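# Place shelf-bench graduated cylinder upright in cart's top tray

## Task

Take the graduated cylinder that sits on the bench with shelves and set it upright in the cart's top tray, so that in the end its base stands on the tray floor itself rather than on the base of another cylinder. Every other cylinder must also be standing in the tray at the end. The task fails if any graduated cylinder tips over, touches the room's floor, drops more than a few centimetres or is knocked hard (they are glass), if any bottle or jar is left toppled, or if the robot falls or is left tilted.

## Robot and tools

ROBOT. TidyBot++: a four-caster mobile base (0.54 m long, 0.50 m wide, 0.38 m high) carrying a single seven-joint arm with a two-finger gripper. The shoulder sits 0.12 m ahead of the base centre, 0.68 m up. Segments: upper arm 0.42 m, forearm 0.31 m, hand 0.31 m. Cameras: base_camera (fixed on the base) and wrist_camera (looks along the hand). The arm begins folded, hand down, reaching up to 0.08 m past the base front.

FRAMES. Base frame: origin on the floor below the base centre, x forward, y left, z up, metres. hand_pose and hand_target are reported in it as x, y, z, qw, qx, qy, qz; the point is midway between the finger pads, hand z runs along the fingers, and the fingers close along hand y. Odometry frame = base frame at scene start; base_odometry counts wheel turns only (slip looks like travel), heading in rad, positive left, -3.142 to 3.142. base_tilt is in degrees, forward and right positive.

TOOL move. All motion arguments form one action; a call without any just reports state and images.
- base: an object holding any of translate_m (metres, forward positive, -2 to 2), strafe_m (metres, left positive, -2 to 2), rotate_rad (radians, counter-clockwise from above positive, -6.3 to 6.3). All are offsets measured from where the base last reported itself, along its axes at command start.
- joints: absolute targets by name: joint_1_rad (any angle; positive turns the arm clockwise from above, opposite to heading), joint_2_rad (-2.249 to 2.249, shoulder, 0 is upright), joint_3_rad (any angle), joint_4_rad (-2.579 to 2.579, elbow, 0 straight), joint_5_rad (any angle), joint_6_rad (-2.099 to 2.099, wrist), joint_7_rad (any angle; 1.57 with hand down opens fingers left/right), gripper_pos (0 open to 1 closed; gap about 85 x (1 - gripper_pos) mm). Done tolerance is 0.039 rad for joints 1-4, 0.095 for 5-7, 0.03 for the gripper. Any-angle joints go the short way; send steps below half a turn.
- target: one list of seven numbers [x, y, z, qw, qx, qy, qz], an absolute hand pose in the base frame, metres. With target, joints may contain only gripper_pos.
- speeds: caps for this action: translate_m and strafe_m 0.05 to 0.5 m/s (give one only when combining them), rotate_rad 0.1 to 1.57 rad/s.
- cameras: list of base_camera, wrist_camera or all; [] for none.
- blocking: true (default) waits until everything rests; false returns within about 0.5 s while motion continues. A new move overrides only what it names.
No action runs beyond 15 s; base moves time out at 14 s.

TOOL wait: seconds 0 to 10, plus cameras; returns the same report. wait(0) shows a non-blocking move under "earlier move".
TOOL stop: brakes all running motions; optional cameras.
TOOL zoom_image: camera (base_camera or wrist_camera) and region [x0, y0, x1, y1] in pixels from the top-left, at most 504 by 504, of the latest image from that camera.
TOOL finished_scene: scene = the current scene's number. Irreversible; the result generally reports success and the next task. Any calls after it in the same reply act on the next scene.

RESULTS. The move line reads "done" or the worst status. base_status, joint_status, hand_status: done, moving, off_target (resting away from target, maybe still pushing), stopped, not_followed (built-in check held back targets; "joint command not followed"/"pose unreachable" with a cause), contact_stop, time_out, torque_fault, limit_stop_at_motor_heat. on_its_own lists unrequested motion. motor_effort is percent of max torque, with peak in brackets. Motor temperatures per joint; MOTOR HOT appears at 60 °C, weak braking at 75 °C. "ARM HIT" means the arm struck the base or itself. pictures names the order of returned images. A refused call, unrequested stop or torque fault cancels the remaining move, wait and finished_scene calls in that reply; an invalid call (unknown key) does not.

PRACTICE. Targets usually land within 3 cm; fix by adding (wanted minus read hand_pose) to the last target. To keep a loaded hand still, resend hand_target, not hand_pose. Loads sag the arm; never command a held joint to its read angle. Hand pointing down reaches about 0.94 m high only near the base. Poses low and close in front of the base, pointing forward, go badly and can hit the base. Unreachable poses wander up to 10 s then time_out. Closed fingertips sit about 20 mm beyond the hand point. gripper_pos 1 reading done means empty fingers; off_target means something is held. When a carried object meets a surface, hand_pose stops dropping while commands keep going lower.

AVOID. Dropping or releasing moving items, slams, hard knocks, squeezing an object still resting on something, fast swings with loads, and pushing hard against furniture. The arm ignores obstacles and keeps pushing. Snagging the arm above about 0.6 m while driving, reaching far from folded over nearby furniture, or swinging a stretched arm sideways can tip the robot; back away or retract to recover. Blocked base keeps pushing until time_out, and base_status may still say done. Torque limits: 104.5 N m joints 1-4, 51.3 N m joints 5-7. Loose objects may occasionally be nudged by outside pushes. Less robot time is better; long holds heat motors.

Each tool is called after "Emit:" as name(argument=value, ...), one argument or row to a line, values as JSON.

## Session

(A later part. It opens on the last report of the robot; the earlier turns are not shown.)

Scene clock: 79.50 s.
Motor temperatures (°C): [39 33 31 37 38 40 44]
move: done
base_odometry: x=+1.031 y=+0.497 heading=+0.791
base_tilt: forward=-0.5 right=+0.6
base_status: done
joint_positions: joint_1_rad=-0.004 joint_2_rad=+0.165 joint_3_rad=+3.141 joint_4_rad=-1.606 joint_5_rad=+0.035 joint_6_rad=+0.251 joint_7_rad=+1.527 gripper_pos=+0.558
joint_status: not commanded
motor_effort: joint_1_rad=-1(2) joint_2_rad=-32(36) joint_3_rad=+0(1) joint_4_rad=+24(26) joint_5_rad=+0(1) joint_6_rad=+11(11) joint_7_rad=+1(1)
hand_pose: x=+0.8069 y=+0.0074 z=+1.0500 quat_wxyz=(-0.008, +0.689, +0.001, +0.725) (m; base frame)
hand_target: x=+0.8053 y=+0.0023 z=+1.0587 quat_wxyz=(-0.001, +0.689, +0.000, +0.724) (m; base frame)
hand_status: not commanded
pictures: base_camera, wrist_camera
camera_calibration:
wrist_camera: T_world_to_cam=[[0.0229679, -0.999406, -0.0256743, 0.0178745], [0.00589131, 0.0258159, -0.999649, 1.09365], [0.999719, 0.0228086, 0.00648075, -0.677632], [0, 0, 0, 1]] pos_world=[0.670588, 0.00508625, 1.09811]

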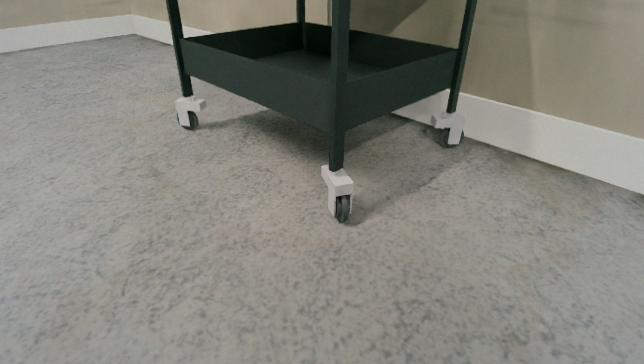

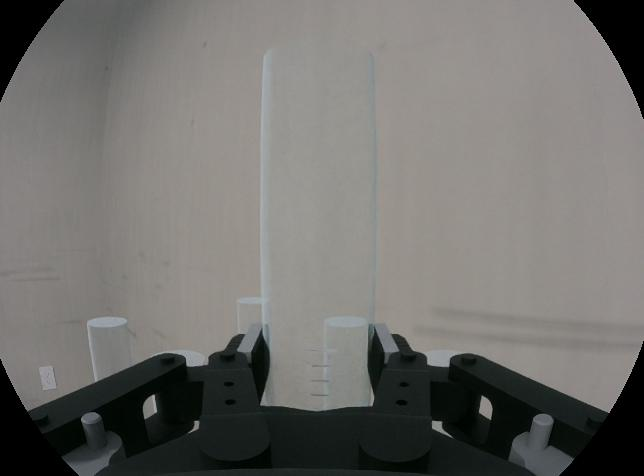

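Emit:
move(
  base={"translate_m": -0.006, "strafe_m": 0.012},
  speeds={"translate_m": 0.1},
  cameras=[],
)

Emit:
move(
  joints={"joint_2_rad": 0.275, "joint_4_rad": -1.855, "joint_6_rad": 0.60},
  cameras=["wrist_camera"],
)

Scene clock: 82.00 s.
Motor temperatures (°C): [39 33 31 37 38 40 44]
move: done
base_odometry: x=+1.018 y=+0.501 heading=+0.790
base_tilt: forward=-0.5 right=+0.5
base_status: done
joint_positions: joint_1_rad=-0.004 joint_2_rad=+0.163 joint_3_rad=+3.141 joint_4_rad=-1.606 joint_5_rad=+0.035 joint_6_rad=+0.251 joint_7_rad=+1.527 gripper_pos=+0.558
joint_status: not commanded
motor_effort: joint_1_rad=-1(3) joint_2_rad=-32(33) joint_3_rad=+0(2) joint_4_rad=+25(25) joint_5_rad=+0(1) joint_6_rad=+11(11) joint_7_rad=+0(1)
hand_pose: x=+0.8064 y=+0.0074 z=+1.0509 quat_wxyz=(-0.008, +0.689, +0.001, +0.725) (m; base frame)
hand_target: x=+0.8053 y=+0.0023 z=+1.0587 quat_wxyz=(-0.001, +0.689, +0.000, +0.724) (m; base frame)
hand_status: not commanded
pictures: none
No camera images: "cameras" was empty.

Scene clock: 83.63 s.
Motor temperatures (°C): [39 33 31 37 38 40 44]
move: done
base_odometry: x=+1.018 y=+0.501 heading=+0.790
base_tilt: forward=-0.4 right=+0.5
base_status: not commanded
joint_positions: joint_1_rad=-0.004 joint_2_rad=+0.279 joint_3_rad=+3.141 joint_4_rad=-1.865 joint_5_rad=+0.035 joint_6_rad=+0.520 joint_7_rad=+1.527 gripper_pos=+0.558
joint_status: all done
motor_effort: joint_1_rad=-1(1) joint_2_rad=-34(37) joint_3_rad=+0(1) joint_4_rad=+23(25) joint_5_rad=+0(1) joint_6_rad=+11(12) joint_7_rad=+0(1)
hand_pose: x=+0.8097 y=+0.0101 z=+0.8987 quat_wxyz=(-0.013, +0.726, +0.003, +0.688) (m; base frame)
hand_target: x=+0.8108 y=+0.0023 z=+0.9327 quat_wxyz=(-0.001, +0.693, +0.000, +0.721) (m; base frame)
hand_status: not commanded
pictures: wrist_camera
camera_calibration:
wrist_camera: T_world_to_cam=[[0.0286465, -0.999091, -0.0315576, 0.0172943], [-0.0990414, 0.0285783, -0.994673, 1.02274], [0.994671, 0.0316194, -0.0981327, -0.581501], [0, 0, 0, 1]] pos_world=[0.679201, 0.00643716, 0.960775]

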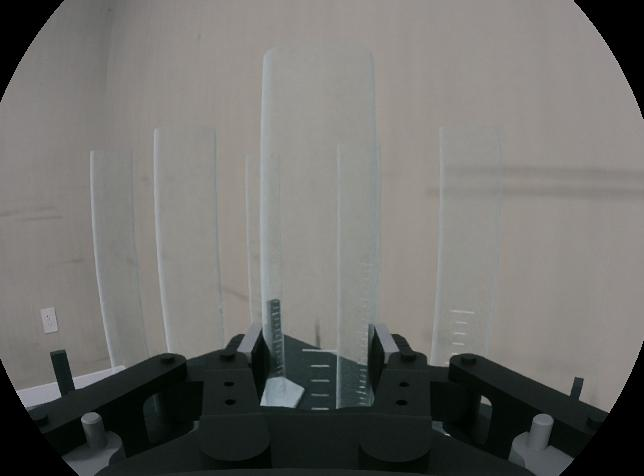

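Emit:
move(
  joints={"joint_6_rad": 0.42},
  cameras=["wrist_camera"],
)

Scene clock: 84.77 s.
Motor temperatures (°C): [39 33 31 37 38 40 44]
move: done
base_odometry: x=+1.018 y=+0.501 heading=+0.790
base_tilt: forward=-0.4 right=+0.6
base_status: not commanded
joint_positions: joint_1_rad=-0.004 joint_2_rad=+0.262 joint_3_rad=+3.141 joint_4_rad=-1.849 joint_5_rad=+0.035 joint_6_rad=+0.433 joint_7_rad=+1.527 gripper_pos=+0.558
joint_status: all done
motor_effort: joint_1_rad=+0(1) joint_2_rad=-30(34) joint_3_rad=+0(1) joint_4_rad=+20(22) joint_5_rad=+0(1) joint_6_rad=+9(12) joint_7_rad=+1(1)
hand_pose: x=+0.8069 y=+0.0093 z=+0.8933 quat_wxyz=(-0.011, +0.744, +0.002, +0.668) (m; base frame)
hand_target: x=+0.8080 y=+0.0023 z=+0.8768 quat_wxyz=(-0.001, +0.755, +0.000, +0.656) (m; base frame)
hand_status: not commanded
pictures: wrist_camera
camera_calibration:
wrist_camera: T_world_to_cam=[[0.0244272, -0.999218, -0.031081, 0.0193386], [-0.151461, 0.0270323, -0.988093, 1.05354], [0.988161, 0.0288439, -0.150683, -0.52697], [0, 0, 0, 1]] pos_world=[0.67983, 0.00604378, 0.962193]

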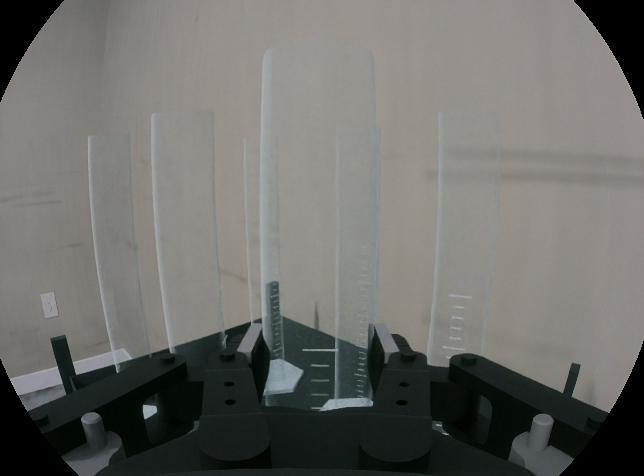

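Emit:
move(
  joints={"joint_6_rad": 0.65},
  cameras=["wrist_camera"],
)

Scene clock: 85.87 s.
Motor temperatures (°C): [39 33 31 37 38 40 44]
move: done
base_odometry: x=+1.018 y=+0.501 heading=+0.790
base_tilt: forward=-0.4 right=+0.5
base_status: not commanded
joint_positions: joint_1_rad=-0.004 joint_2_rad=+0.275 joint_3_rad=+3.141 joint_4_rad=-1.865 joint_5_rad=+0.035 joint_6_rad=+0.604 joint_7_rad=+1.527 gripper_pos=+0.558
joint_status: all done
motor_effort: joint_1_rad=-1(1) joint_2_rad=-33(35) joint_3_rad=+0(0) joint_4_rad=+22(24) joint_5_rad=+0(1) joint_6_rad=+11(13) joint_7_rad=+1(1)
hand_pose: x=+0.8091 y=+0.0109 z=+0.9281 quat_wxyz=(-0.014, +0.695, +0.004, +0.719) (m; base frame)
hand_target: x=+0.8097 y=+0.0023 z=+0.9482 quat_wxyz=(-0.001, +0.674, +0.000, +0.738) (m; base frame)
hand_status: not commanded
pictures: wrist_camera
camera_calibration:
wrist_camera: T_world_to_cam=[[0.0338534, -0.998952, -0.0308018, 0.0140866], [-0.0106927, 0.0304557, -0.999479, 0.984852], [0.99937, 0.0341651, -0.00965044, -0.663944], [0, 0, 0, 1]] pos_world=[0.673579, 0.00676121, 0.978365]

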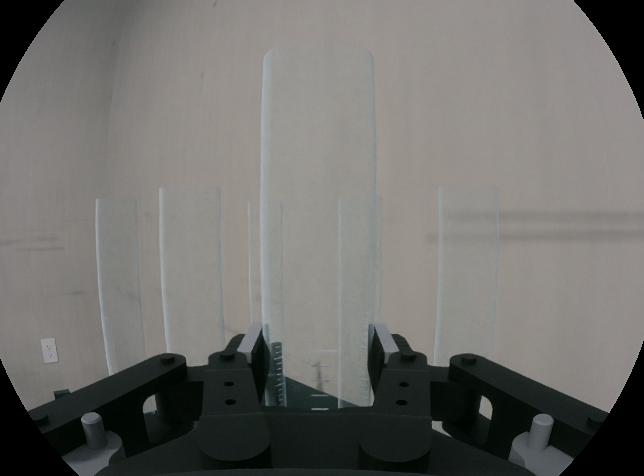

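Emit:
move(
  joints={"joint_2_rad": 0.297, "joint_4_rad": -1.882, "joint_6_rad": 0.675},
  cameras=[],
)

Scene clock: 87.60 s.
Motor temperatures (°C): [39 33 31 37 38 40 44]
move: done
base_odometry: x=+1.018 y=+0.501 heading=+0.790
base_tilt: forward=-0.5 right=+0.6
base_status: not commanded
joint_positions: joint_1_rad=-0.004 joint_2_rad=+0.291 joint_3_rad=+3.141 joint_4_rad=-1.888 joint_5_rad=+0.035 joint_6_rad=+0.615 joint_7_rad=+1.527 gripper_pos=+0.558
joint_status: all done
motor_effort: joint_1_rad=-1(1) joint_2_rad=-34(35) joint_3_rad=+0(1) joint_4_rad=+21(23) joint_5_rad=+0(0) joint_6_rad=+11(11) joint_7_rad=+0(1)
hand_pose: x=+0.8088 y=+0.0110 z=+0.9075 quat_wxyz=(-0.014, +0.705, +0.003, +0.709) (m; base frame)
hand_target: x=+0.8107 y=+0.0023 z=+0.9253 quat_wxyz=(-0.001, +0.683, +0.000, +0.730) (m; base frame)
hand_status: not commanded
pictures: none
No camera images: "cameras" was empty.

Emit:
move(
  joints={"joint_2_rad": 0.309, "joint_4_rad": -1.897, "joint_6_rad": 0.702},
  cameras=[],
)

Emit:
move(
  joints={"joint_2_rad": 0.318, "joint_4_rad": -1.908, "joint_6_rad": 0.722},
  cameras=["wrist_camera"],
)

Scene clock: 88.67 s.
Motor temperatures (°C): [39 33 31 37 38 40 44]
move: done
base_odometry: x=+1.018 y=+0.501 heading=+0.790
base_tilt: forward=-0.4 right=+0.5
base_status: not commanded
joint_positions: joint_1_rad=-0.004 joint_2_rad=+0.299 joint_3_rad=+3.141 joint_4_rad=-1.901 joint_5_rad=+0.035 joint_6_rad=+0.636 joint_7_rad=+1.527 gripper_pos=+0.558
joint_status: all done
motor_effort: joint_1_rad=-1(1) joint_2_rad=-34(35) joint_3_rad=+0(0) joint_4_rad=+21(22) joint_5_rad=+0(1) joint_6_rad=+11(11) joint_7_rad=+0(1)
hand_pose: x=+0.8083 y=+0.0111 z=+0.9006 quat_wxyz=(-0.015, +0.705, +0.004, +0.709) (m; base frame)
hand_target: x=+0.8106 y=+0.0023 z=+0.9169 quat_wxyz=(-0.001, +0.683, +0.000, +0.730) (m; base frame)
hand_status: not commanded
pictures: none
No camera images: "cameras" was empty.

Scene clock: 89.23 s.
Motor temperatures (°C): [39 33 31 37 38 40 44]
move: done
base_odometry: x=+1.018 y=+0.501 heading=+0.790
base_tilt: forward=-0.5 right=+0.5
base_status: not commanded
joint_positions: joint_1_rad=-0.004 joint_2_rad=+0.307 joint_3_rad=+3.141 joint_4_rad=-1.911 joint_5_rad=+0.035 joint_6_rad=+0.653 joint_7_rad=+1.527 gripper_pos=+0.558
joint_status: all done
motor_effort: joint_1_rad=-1(1) joint_2_rad=-34(35) joint_3_rad=+0(1) joint_4_rad=+21(22) joint_5_rad=+0(1) joint_6_rad=+10(11) joint_7_rad=+0(1)
hand_pose: x=+0.8082 y=+0.0113 z=+0.8947 quat_wxyz=(-0.015, +0.705, +0.004, +0.709) (m; base frame)
hand_target: x=+0.8104 y=+0.0023 z=+0.9107 quat_wxyz=(-0.001, +0.683, +0.000, +0.730) (m; base frame)
hand_status: not commanded
pictures: wrist_camera
camera_calibration:
wrist_camera: T_world_to_cam=[[0.0343134, -0.998877, -0.0326728, 0.0148118], [-0.0403808, 0.0312797, -0.998695, 0.974742], [0.998595, 0.0355879, -0.0392621, -0.636296], [0, 0, 0, 1]] pos_world=[0.674255, 0.00695004, 0.948971]

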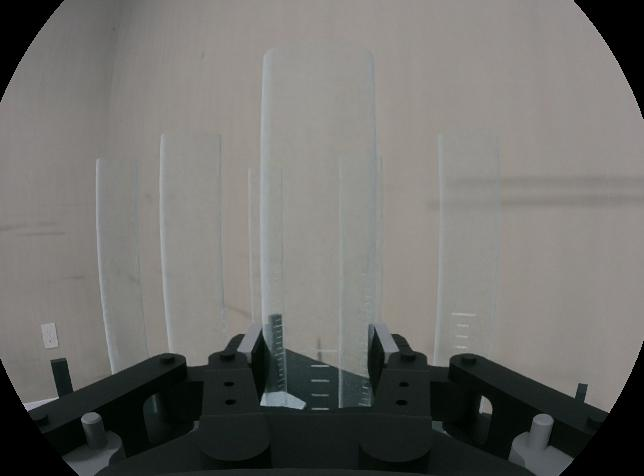

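Emit:
move(
  joints={"joint_2_rad": 0.326, "joint_4_rad": -1.918, "joint_6_rad": 0.740},
  cameras=[],
)

Emit:
move(
  joints={"joint_2_rad": 0.334, "joint_4_rad": -1.928, "joint_6_rad": 0.758},
  cameras=[],
)

Scene clock: 90.43 s.
Motor temperatures (°C): [39 33 31 37 38 40 44]
move: done
base_odometry: x=+1.018 y=+0.501 heading=+0.790
base_tilt: forward=-0.4 right=+0.5
base_status: not commanded
joint_positions: joint_1_rad=-0.004 joint_2_rad=+0.315 joint_3_rad=+3.141 joint_4_rad=-1.921 joint_5_rad=+0.035 joint_6_rad=+0.670 joint_7_rad=+1.527 gripper_pos=+0.558
joint_status: all done
motor_effort: joint_1_rad=-1(1) joint_2_rad=-34(34) joint_3_rad=+0(1) joint_4_rad=+21(22) joint_5_rad=+0(0) joint_6_rad=+11(11) joint_7_rad=+0(1)
hand_pose: x=+0.8079 y=+0.0114 z=+0.8896 quat_wxyz=(-0.015, +0.705, +0.004, +0.709) (m; base frame)
hand_target: x=+0.8101 y=+0.0023 z=+0.9052 quat_wxyz=(-0.001, +0.683, +0.000, +0.730) (m; base frame)
hand_status: not commanded
pictures: none
No camera images: "cameras" was empty.

Scene clock: 90.97 s.
Motor temperatures (°C): [39 33 31 37 38 40 44]
move: done
base_odometry: x=+1.018 y=+0.501 heading=+0.790
base_tilt: forward=-0.5 right=+0.5
base_status: not commanded
joint_positions: joint_1_rad=-0.004 joint_2_rad=+0.318 joint_3_rad=+3.141 joint_4_rad=-1.928 joint_5_rad=+0.035 joint_6_rad=+0.689 joint_7_rad=+1.527 gripper_pos=+0.558
joint_status: all done
motor_effort: joint_1_rad=+0(1) joint_2_rad=-33(34) joint_3_rad=+0(1) joint_4_rad=+21(21) joint_5_rad=+0(0) joint_6_rad=+10(11) joint_7_rad=+0(1)
hand_pose: x=+0.8071 y=+0.0116 z=+0.8894 quat_wxyz=(-0.016, +0.702, +0.004, +0.712) (m; base frame)
hand_target: x=+0.8097 y=+0.0023 z=+0.8997 quat_wxyz=(-0.001, +0.683, +0.000, +0.730) (m; base frame)
hand_status: not commanded
pictures: none
No camera images: "cameras" was empty.

Emit:
move(
  joints={"gripper_pos": 0.5},
  cameras=[],
)

Emit:
move(
  joints={"gripper_pos": 0.25},
  cameras=["wrist_camera"],
)

Scene clock: 91.93 s.
Motor temperatures (°C): [39 33 31 37 38 40 44]
move: done
base_odometry: x=+1.018 y=+0.501 heading=+0.790
base_tilt: forward=-0.5 right=+0.5
base_status: not commanded
joint_positions: joint_1_rad=-0.004 joint_2_rad=+0.318 joint_3_rad=+3.141 joint_4_rad=-1.928 joint_5_rad=+0.035 joint_6_rad=+0.695 joint_7_rad=+1.527 gripper_pos=+0.500
joint_status: all done
motor_effort: joint_1_rad=+0(1) joint_2_rad=-32(33) joint_3_rad=+0(0) joint_4_rad=+19(21) joint_5_rad=+0(1) joint_6_rad=+9(11) joint_7_rad=+1(1)
hand_pose: x=+0.8070 y=+0.0116 z=+0.8913 quat_wxyz=(-0.016, +0.700, +0.004, +0.714) (m; base frame)
hand_target: x=+0.8097 y=+0.0023 z=+0.8997 quat_wxyz=(-0.001, +0.683, +0.000, +0.730) (m; base frame)
hand_status: not commanded
pictures: none
No camera images: "cameras" was empty.

Scene clock: 92.60 s.
Motor temperatures (°C): [39 33 31 37 38 40 44]
move: done
base_odometry: x=+1.018 y=+0.501 heading=+0.790
base_tilt: forward=-0.5 right=+0.5
base_status: not commanded
joint_positions: joint_1_rad=-0.004 joint_2_rad=+0.318 joint_3_rad=+3.141 joint_4_rad=-1.928 joint_5_rad=+0.035 joint_6_rad=+0.696 joint_7_rad=+1.527 gripper_pos=+0.250
joint_status: all done
motor_effort: joint_1_rad=-1(1) joint_2_rad=-31(32) joint_3_rad=+0(0) joint_4_rad=+19(20) joint_5_rad=+0(0) joint_6_rad=+9(9) joint_7_rad=+0(1)
hand_pose: x=+0.8070 y=+0.0116 z=+0.8914 quat_wxyz=(-0.016, +0.700, +0.004, +0.714) (m; base frame)
hand_target: x=+0.8097 y=+0.0023 z=+0.8997 quat_wxyz=(-0.001, +0.683, +0.000, +0.730) (m; base frame)
hand_status: not commanded
pictures: wrist_camera
camera_calibration:
wrist_camera: T_world_to_cam=[[0.0360038, -0.998802, -0.0331336, 0.014147], [-0.0248713, 0.0322492, -0.99917, 0.95929], [0.999042, 0.036798, -0.0236804, -0.649523], [0, 0, 0, 1]] pos_world=[0.672251, 0.00709478, 0.943582]

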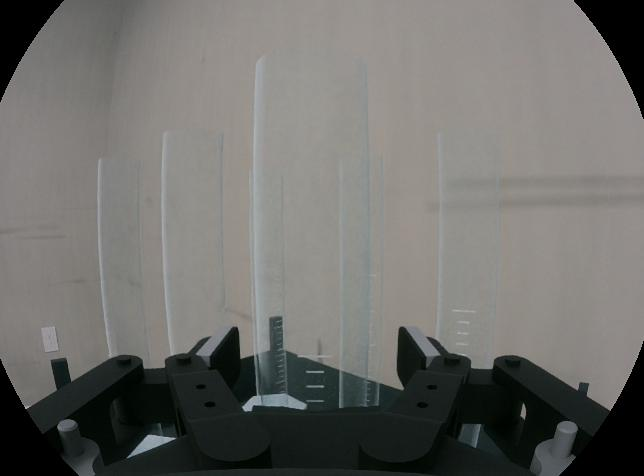

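Emit:
move(
  joints={"gripper_pos": 0.0},
  cameras=[],
)

Emit:
move(
  base={"translate_m": -0.25},
  speeds={"translate_m": 0.15},
  cameras=["wrist_camera"],
)

Emit:
move(
  joints={"joint_2_rad": 0.3, "joint_4_rad": 0.0, "joint_6_rad": -2.05},
)

Scene clock: 93.83 s.
Motor temperatures (°C): [39 33 31 37 38 40 44]
move: done
base_odometry: x=+1.018 y=+0.501 heading=+0.790
base_tilt: forward=-0.4 right=+0.5
base_status: not commanded
joint_positions: joint_1_rad=-0.004 joint_2_rad=+0.318 joint_3_rad=+3.141 joint_4_rad=-1.928 joint_5_rad=+0.035 joint_6_rad=+0.696 joint_7_rad=+1.527 gripper_pos=+0.000
joint_status: all done
motor_effort: joint_1_rad=-1(1) joint_2_rad=-31(31) joint_3_rad=+0(1) joint_4_rad=+19(19) joint_5_rad=+0(0) joint_6_rad=+9(9) joint_7_rad=+0(1)
hand_pose: x=+0.8070 y=+0.0116 z=+0.8914 quat_wxyz=(-0.016, +0.700, +0.004, +0.714) (m; base frame)
hand_target: x=+0.8097 y=+0.0023 z=+0.8997 quat_wxyz=(-0.001, +0.683, +0.000, +0.730) (m; base frame)
hand_status: not commanded
pictures: none
No camera images: "cameras" was empty.

Scene clock: 96.07 s.
Motor temperatures (°C): [39 33 31 37 38 40 44]
move: done
base_odometry: x=+0.842 y=+0.324 heading=+0.790
base_tilt: forward=-0.5 right=+0.5
base_status: done
joint_positions: joint_1_rad=-0.004 joint_2_rad=+0.321 joint_3_rad=+3.141 joint_4_rad=-1.928 joint_5_rad=+0.035 joint_6_rad=+0.697 joint_7_rad=+1.527 gripper_pos=+0.000
joint_status: not commanded
motor_effort: joint_1_rad=-1(2) joint_2_rad=-31(34) joint_3_rad=+0(1) joint_4_rad=+19(20) joint_5_rad=+0(1) joint_6_rad=+9(10) joint_7_rad=+0(1)
hand_pose: x=+0.8077 y=+0.0113 z=+0.8893 quat_wxyz=(-0.016, +0.701, +0.004, +0.713) (m; base frame)
hand_target: x=+0.8097 y=+0.0023 z=+0.8997 quat_wxyz=(-0.001, +0.683, +0.000, +0.730) (m; base frame)
hand_status: not commanded
pictures: wrist_camera
camera_calibration:
wrist_camera: T_world_to_cam=[[0.0354634, -0.998818, -0.0332386, 0.0142524], [-0.0271893, 0.0322829, -0.999109, 0.959044], [0.999001, 0.0363355, -0.0260123, -0.648153], [0, 0, 0, 1]] pos_world=[0.673076, 0.00682587, 0.941803]

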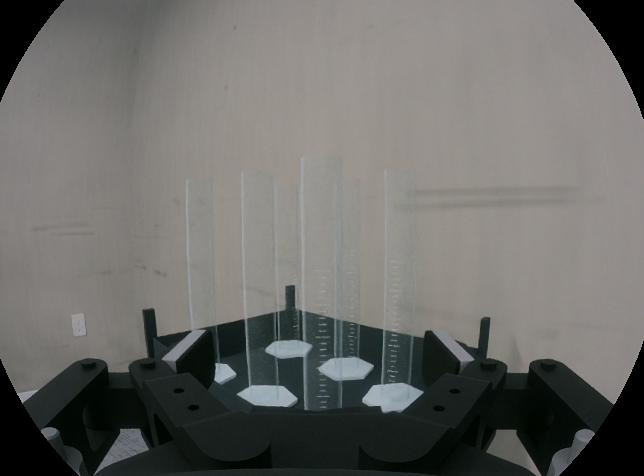

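Scene clock: 99.90 s.
Motor temperatures (°C): [39 33 31 38 38 40 44]
move: done
base_odometry: x=+0.842 y=+0.324 heading=+0.790
base_tilt: forward=-0.5 right=+0.6
base_status: not commanded
joint_positions: joint_1_rad=-0.004 joint_2_rad=+0.302 joint_3_rad=+3.141 joint_4_rad=-0.012 joint_5_rad=+0.035 joint_6_rad=-1.996 joint_7_rad=+1.527 gripper_pos=+0.000
joint_status: all done
motor_effort: joint_1_rad=+0(1) joint_2_rad=-21(36) joint_3_rad=+0(1) joint_4_rad=+10(23) joint_5_rad=+1(1) joint_6_rad=+7(10) joint_7_rad=+0(1)
hand_pose: x=+0.5709 y=-0.0067 z=+1.1731 quat_wxyz=(+0.002, +0.914, -0.031, +0.404) (m; base frame)
hand_target: x=+0.5577 y=+0.0018 z=+1.1653 quat_wxyz=(-0.001, +0.923, +0.000, +0.386) (m; base frame)
hand_status: not commanded
pictures: base_camera, wrist_camera
camera_calibration:
wrist_camera: T_world_to_cam=[[-0.0634964, -0.9972, -0.0395068, 0.0779392], [-0.70223, 0.0727724, -0.708221, 1.28116], [0.709113, -0.0172266, -0.704885, 0.557963], [0, 0, 0, 1]] pos_world=[0.508961, -0.00590057, 1.30373]

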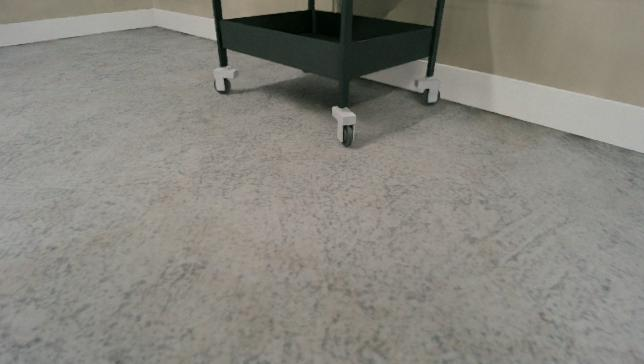

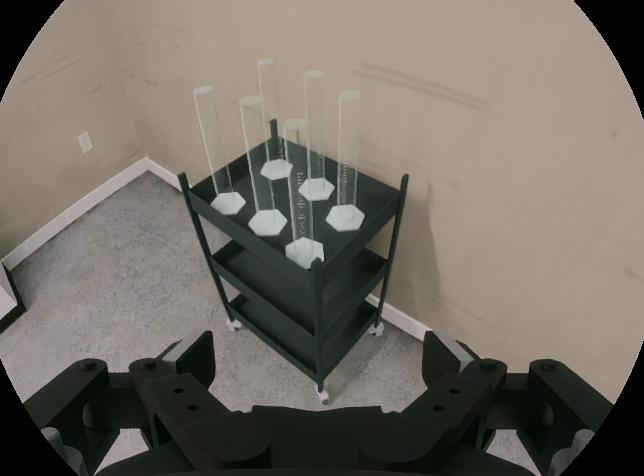

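Emit:
zoom_image(
  camera="wrist_camera",
  region=[180, 50, 420, 290],
)

Emit:
finished_scene(
  scene=1,
)

Scaled by 2.100.

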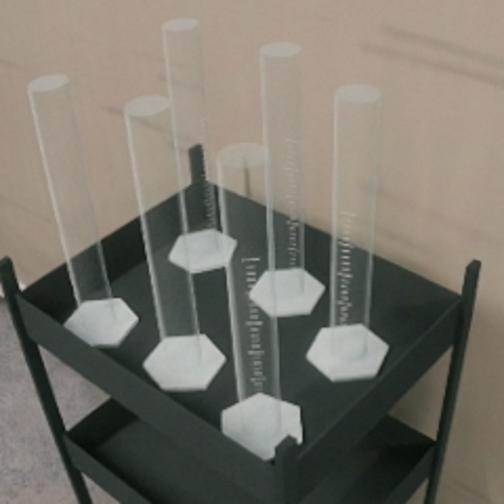

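The scene is finished: the task was done.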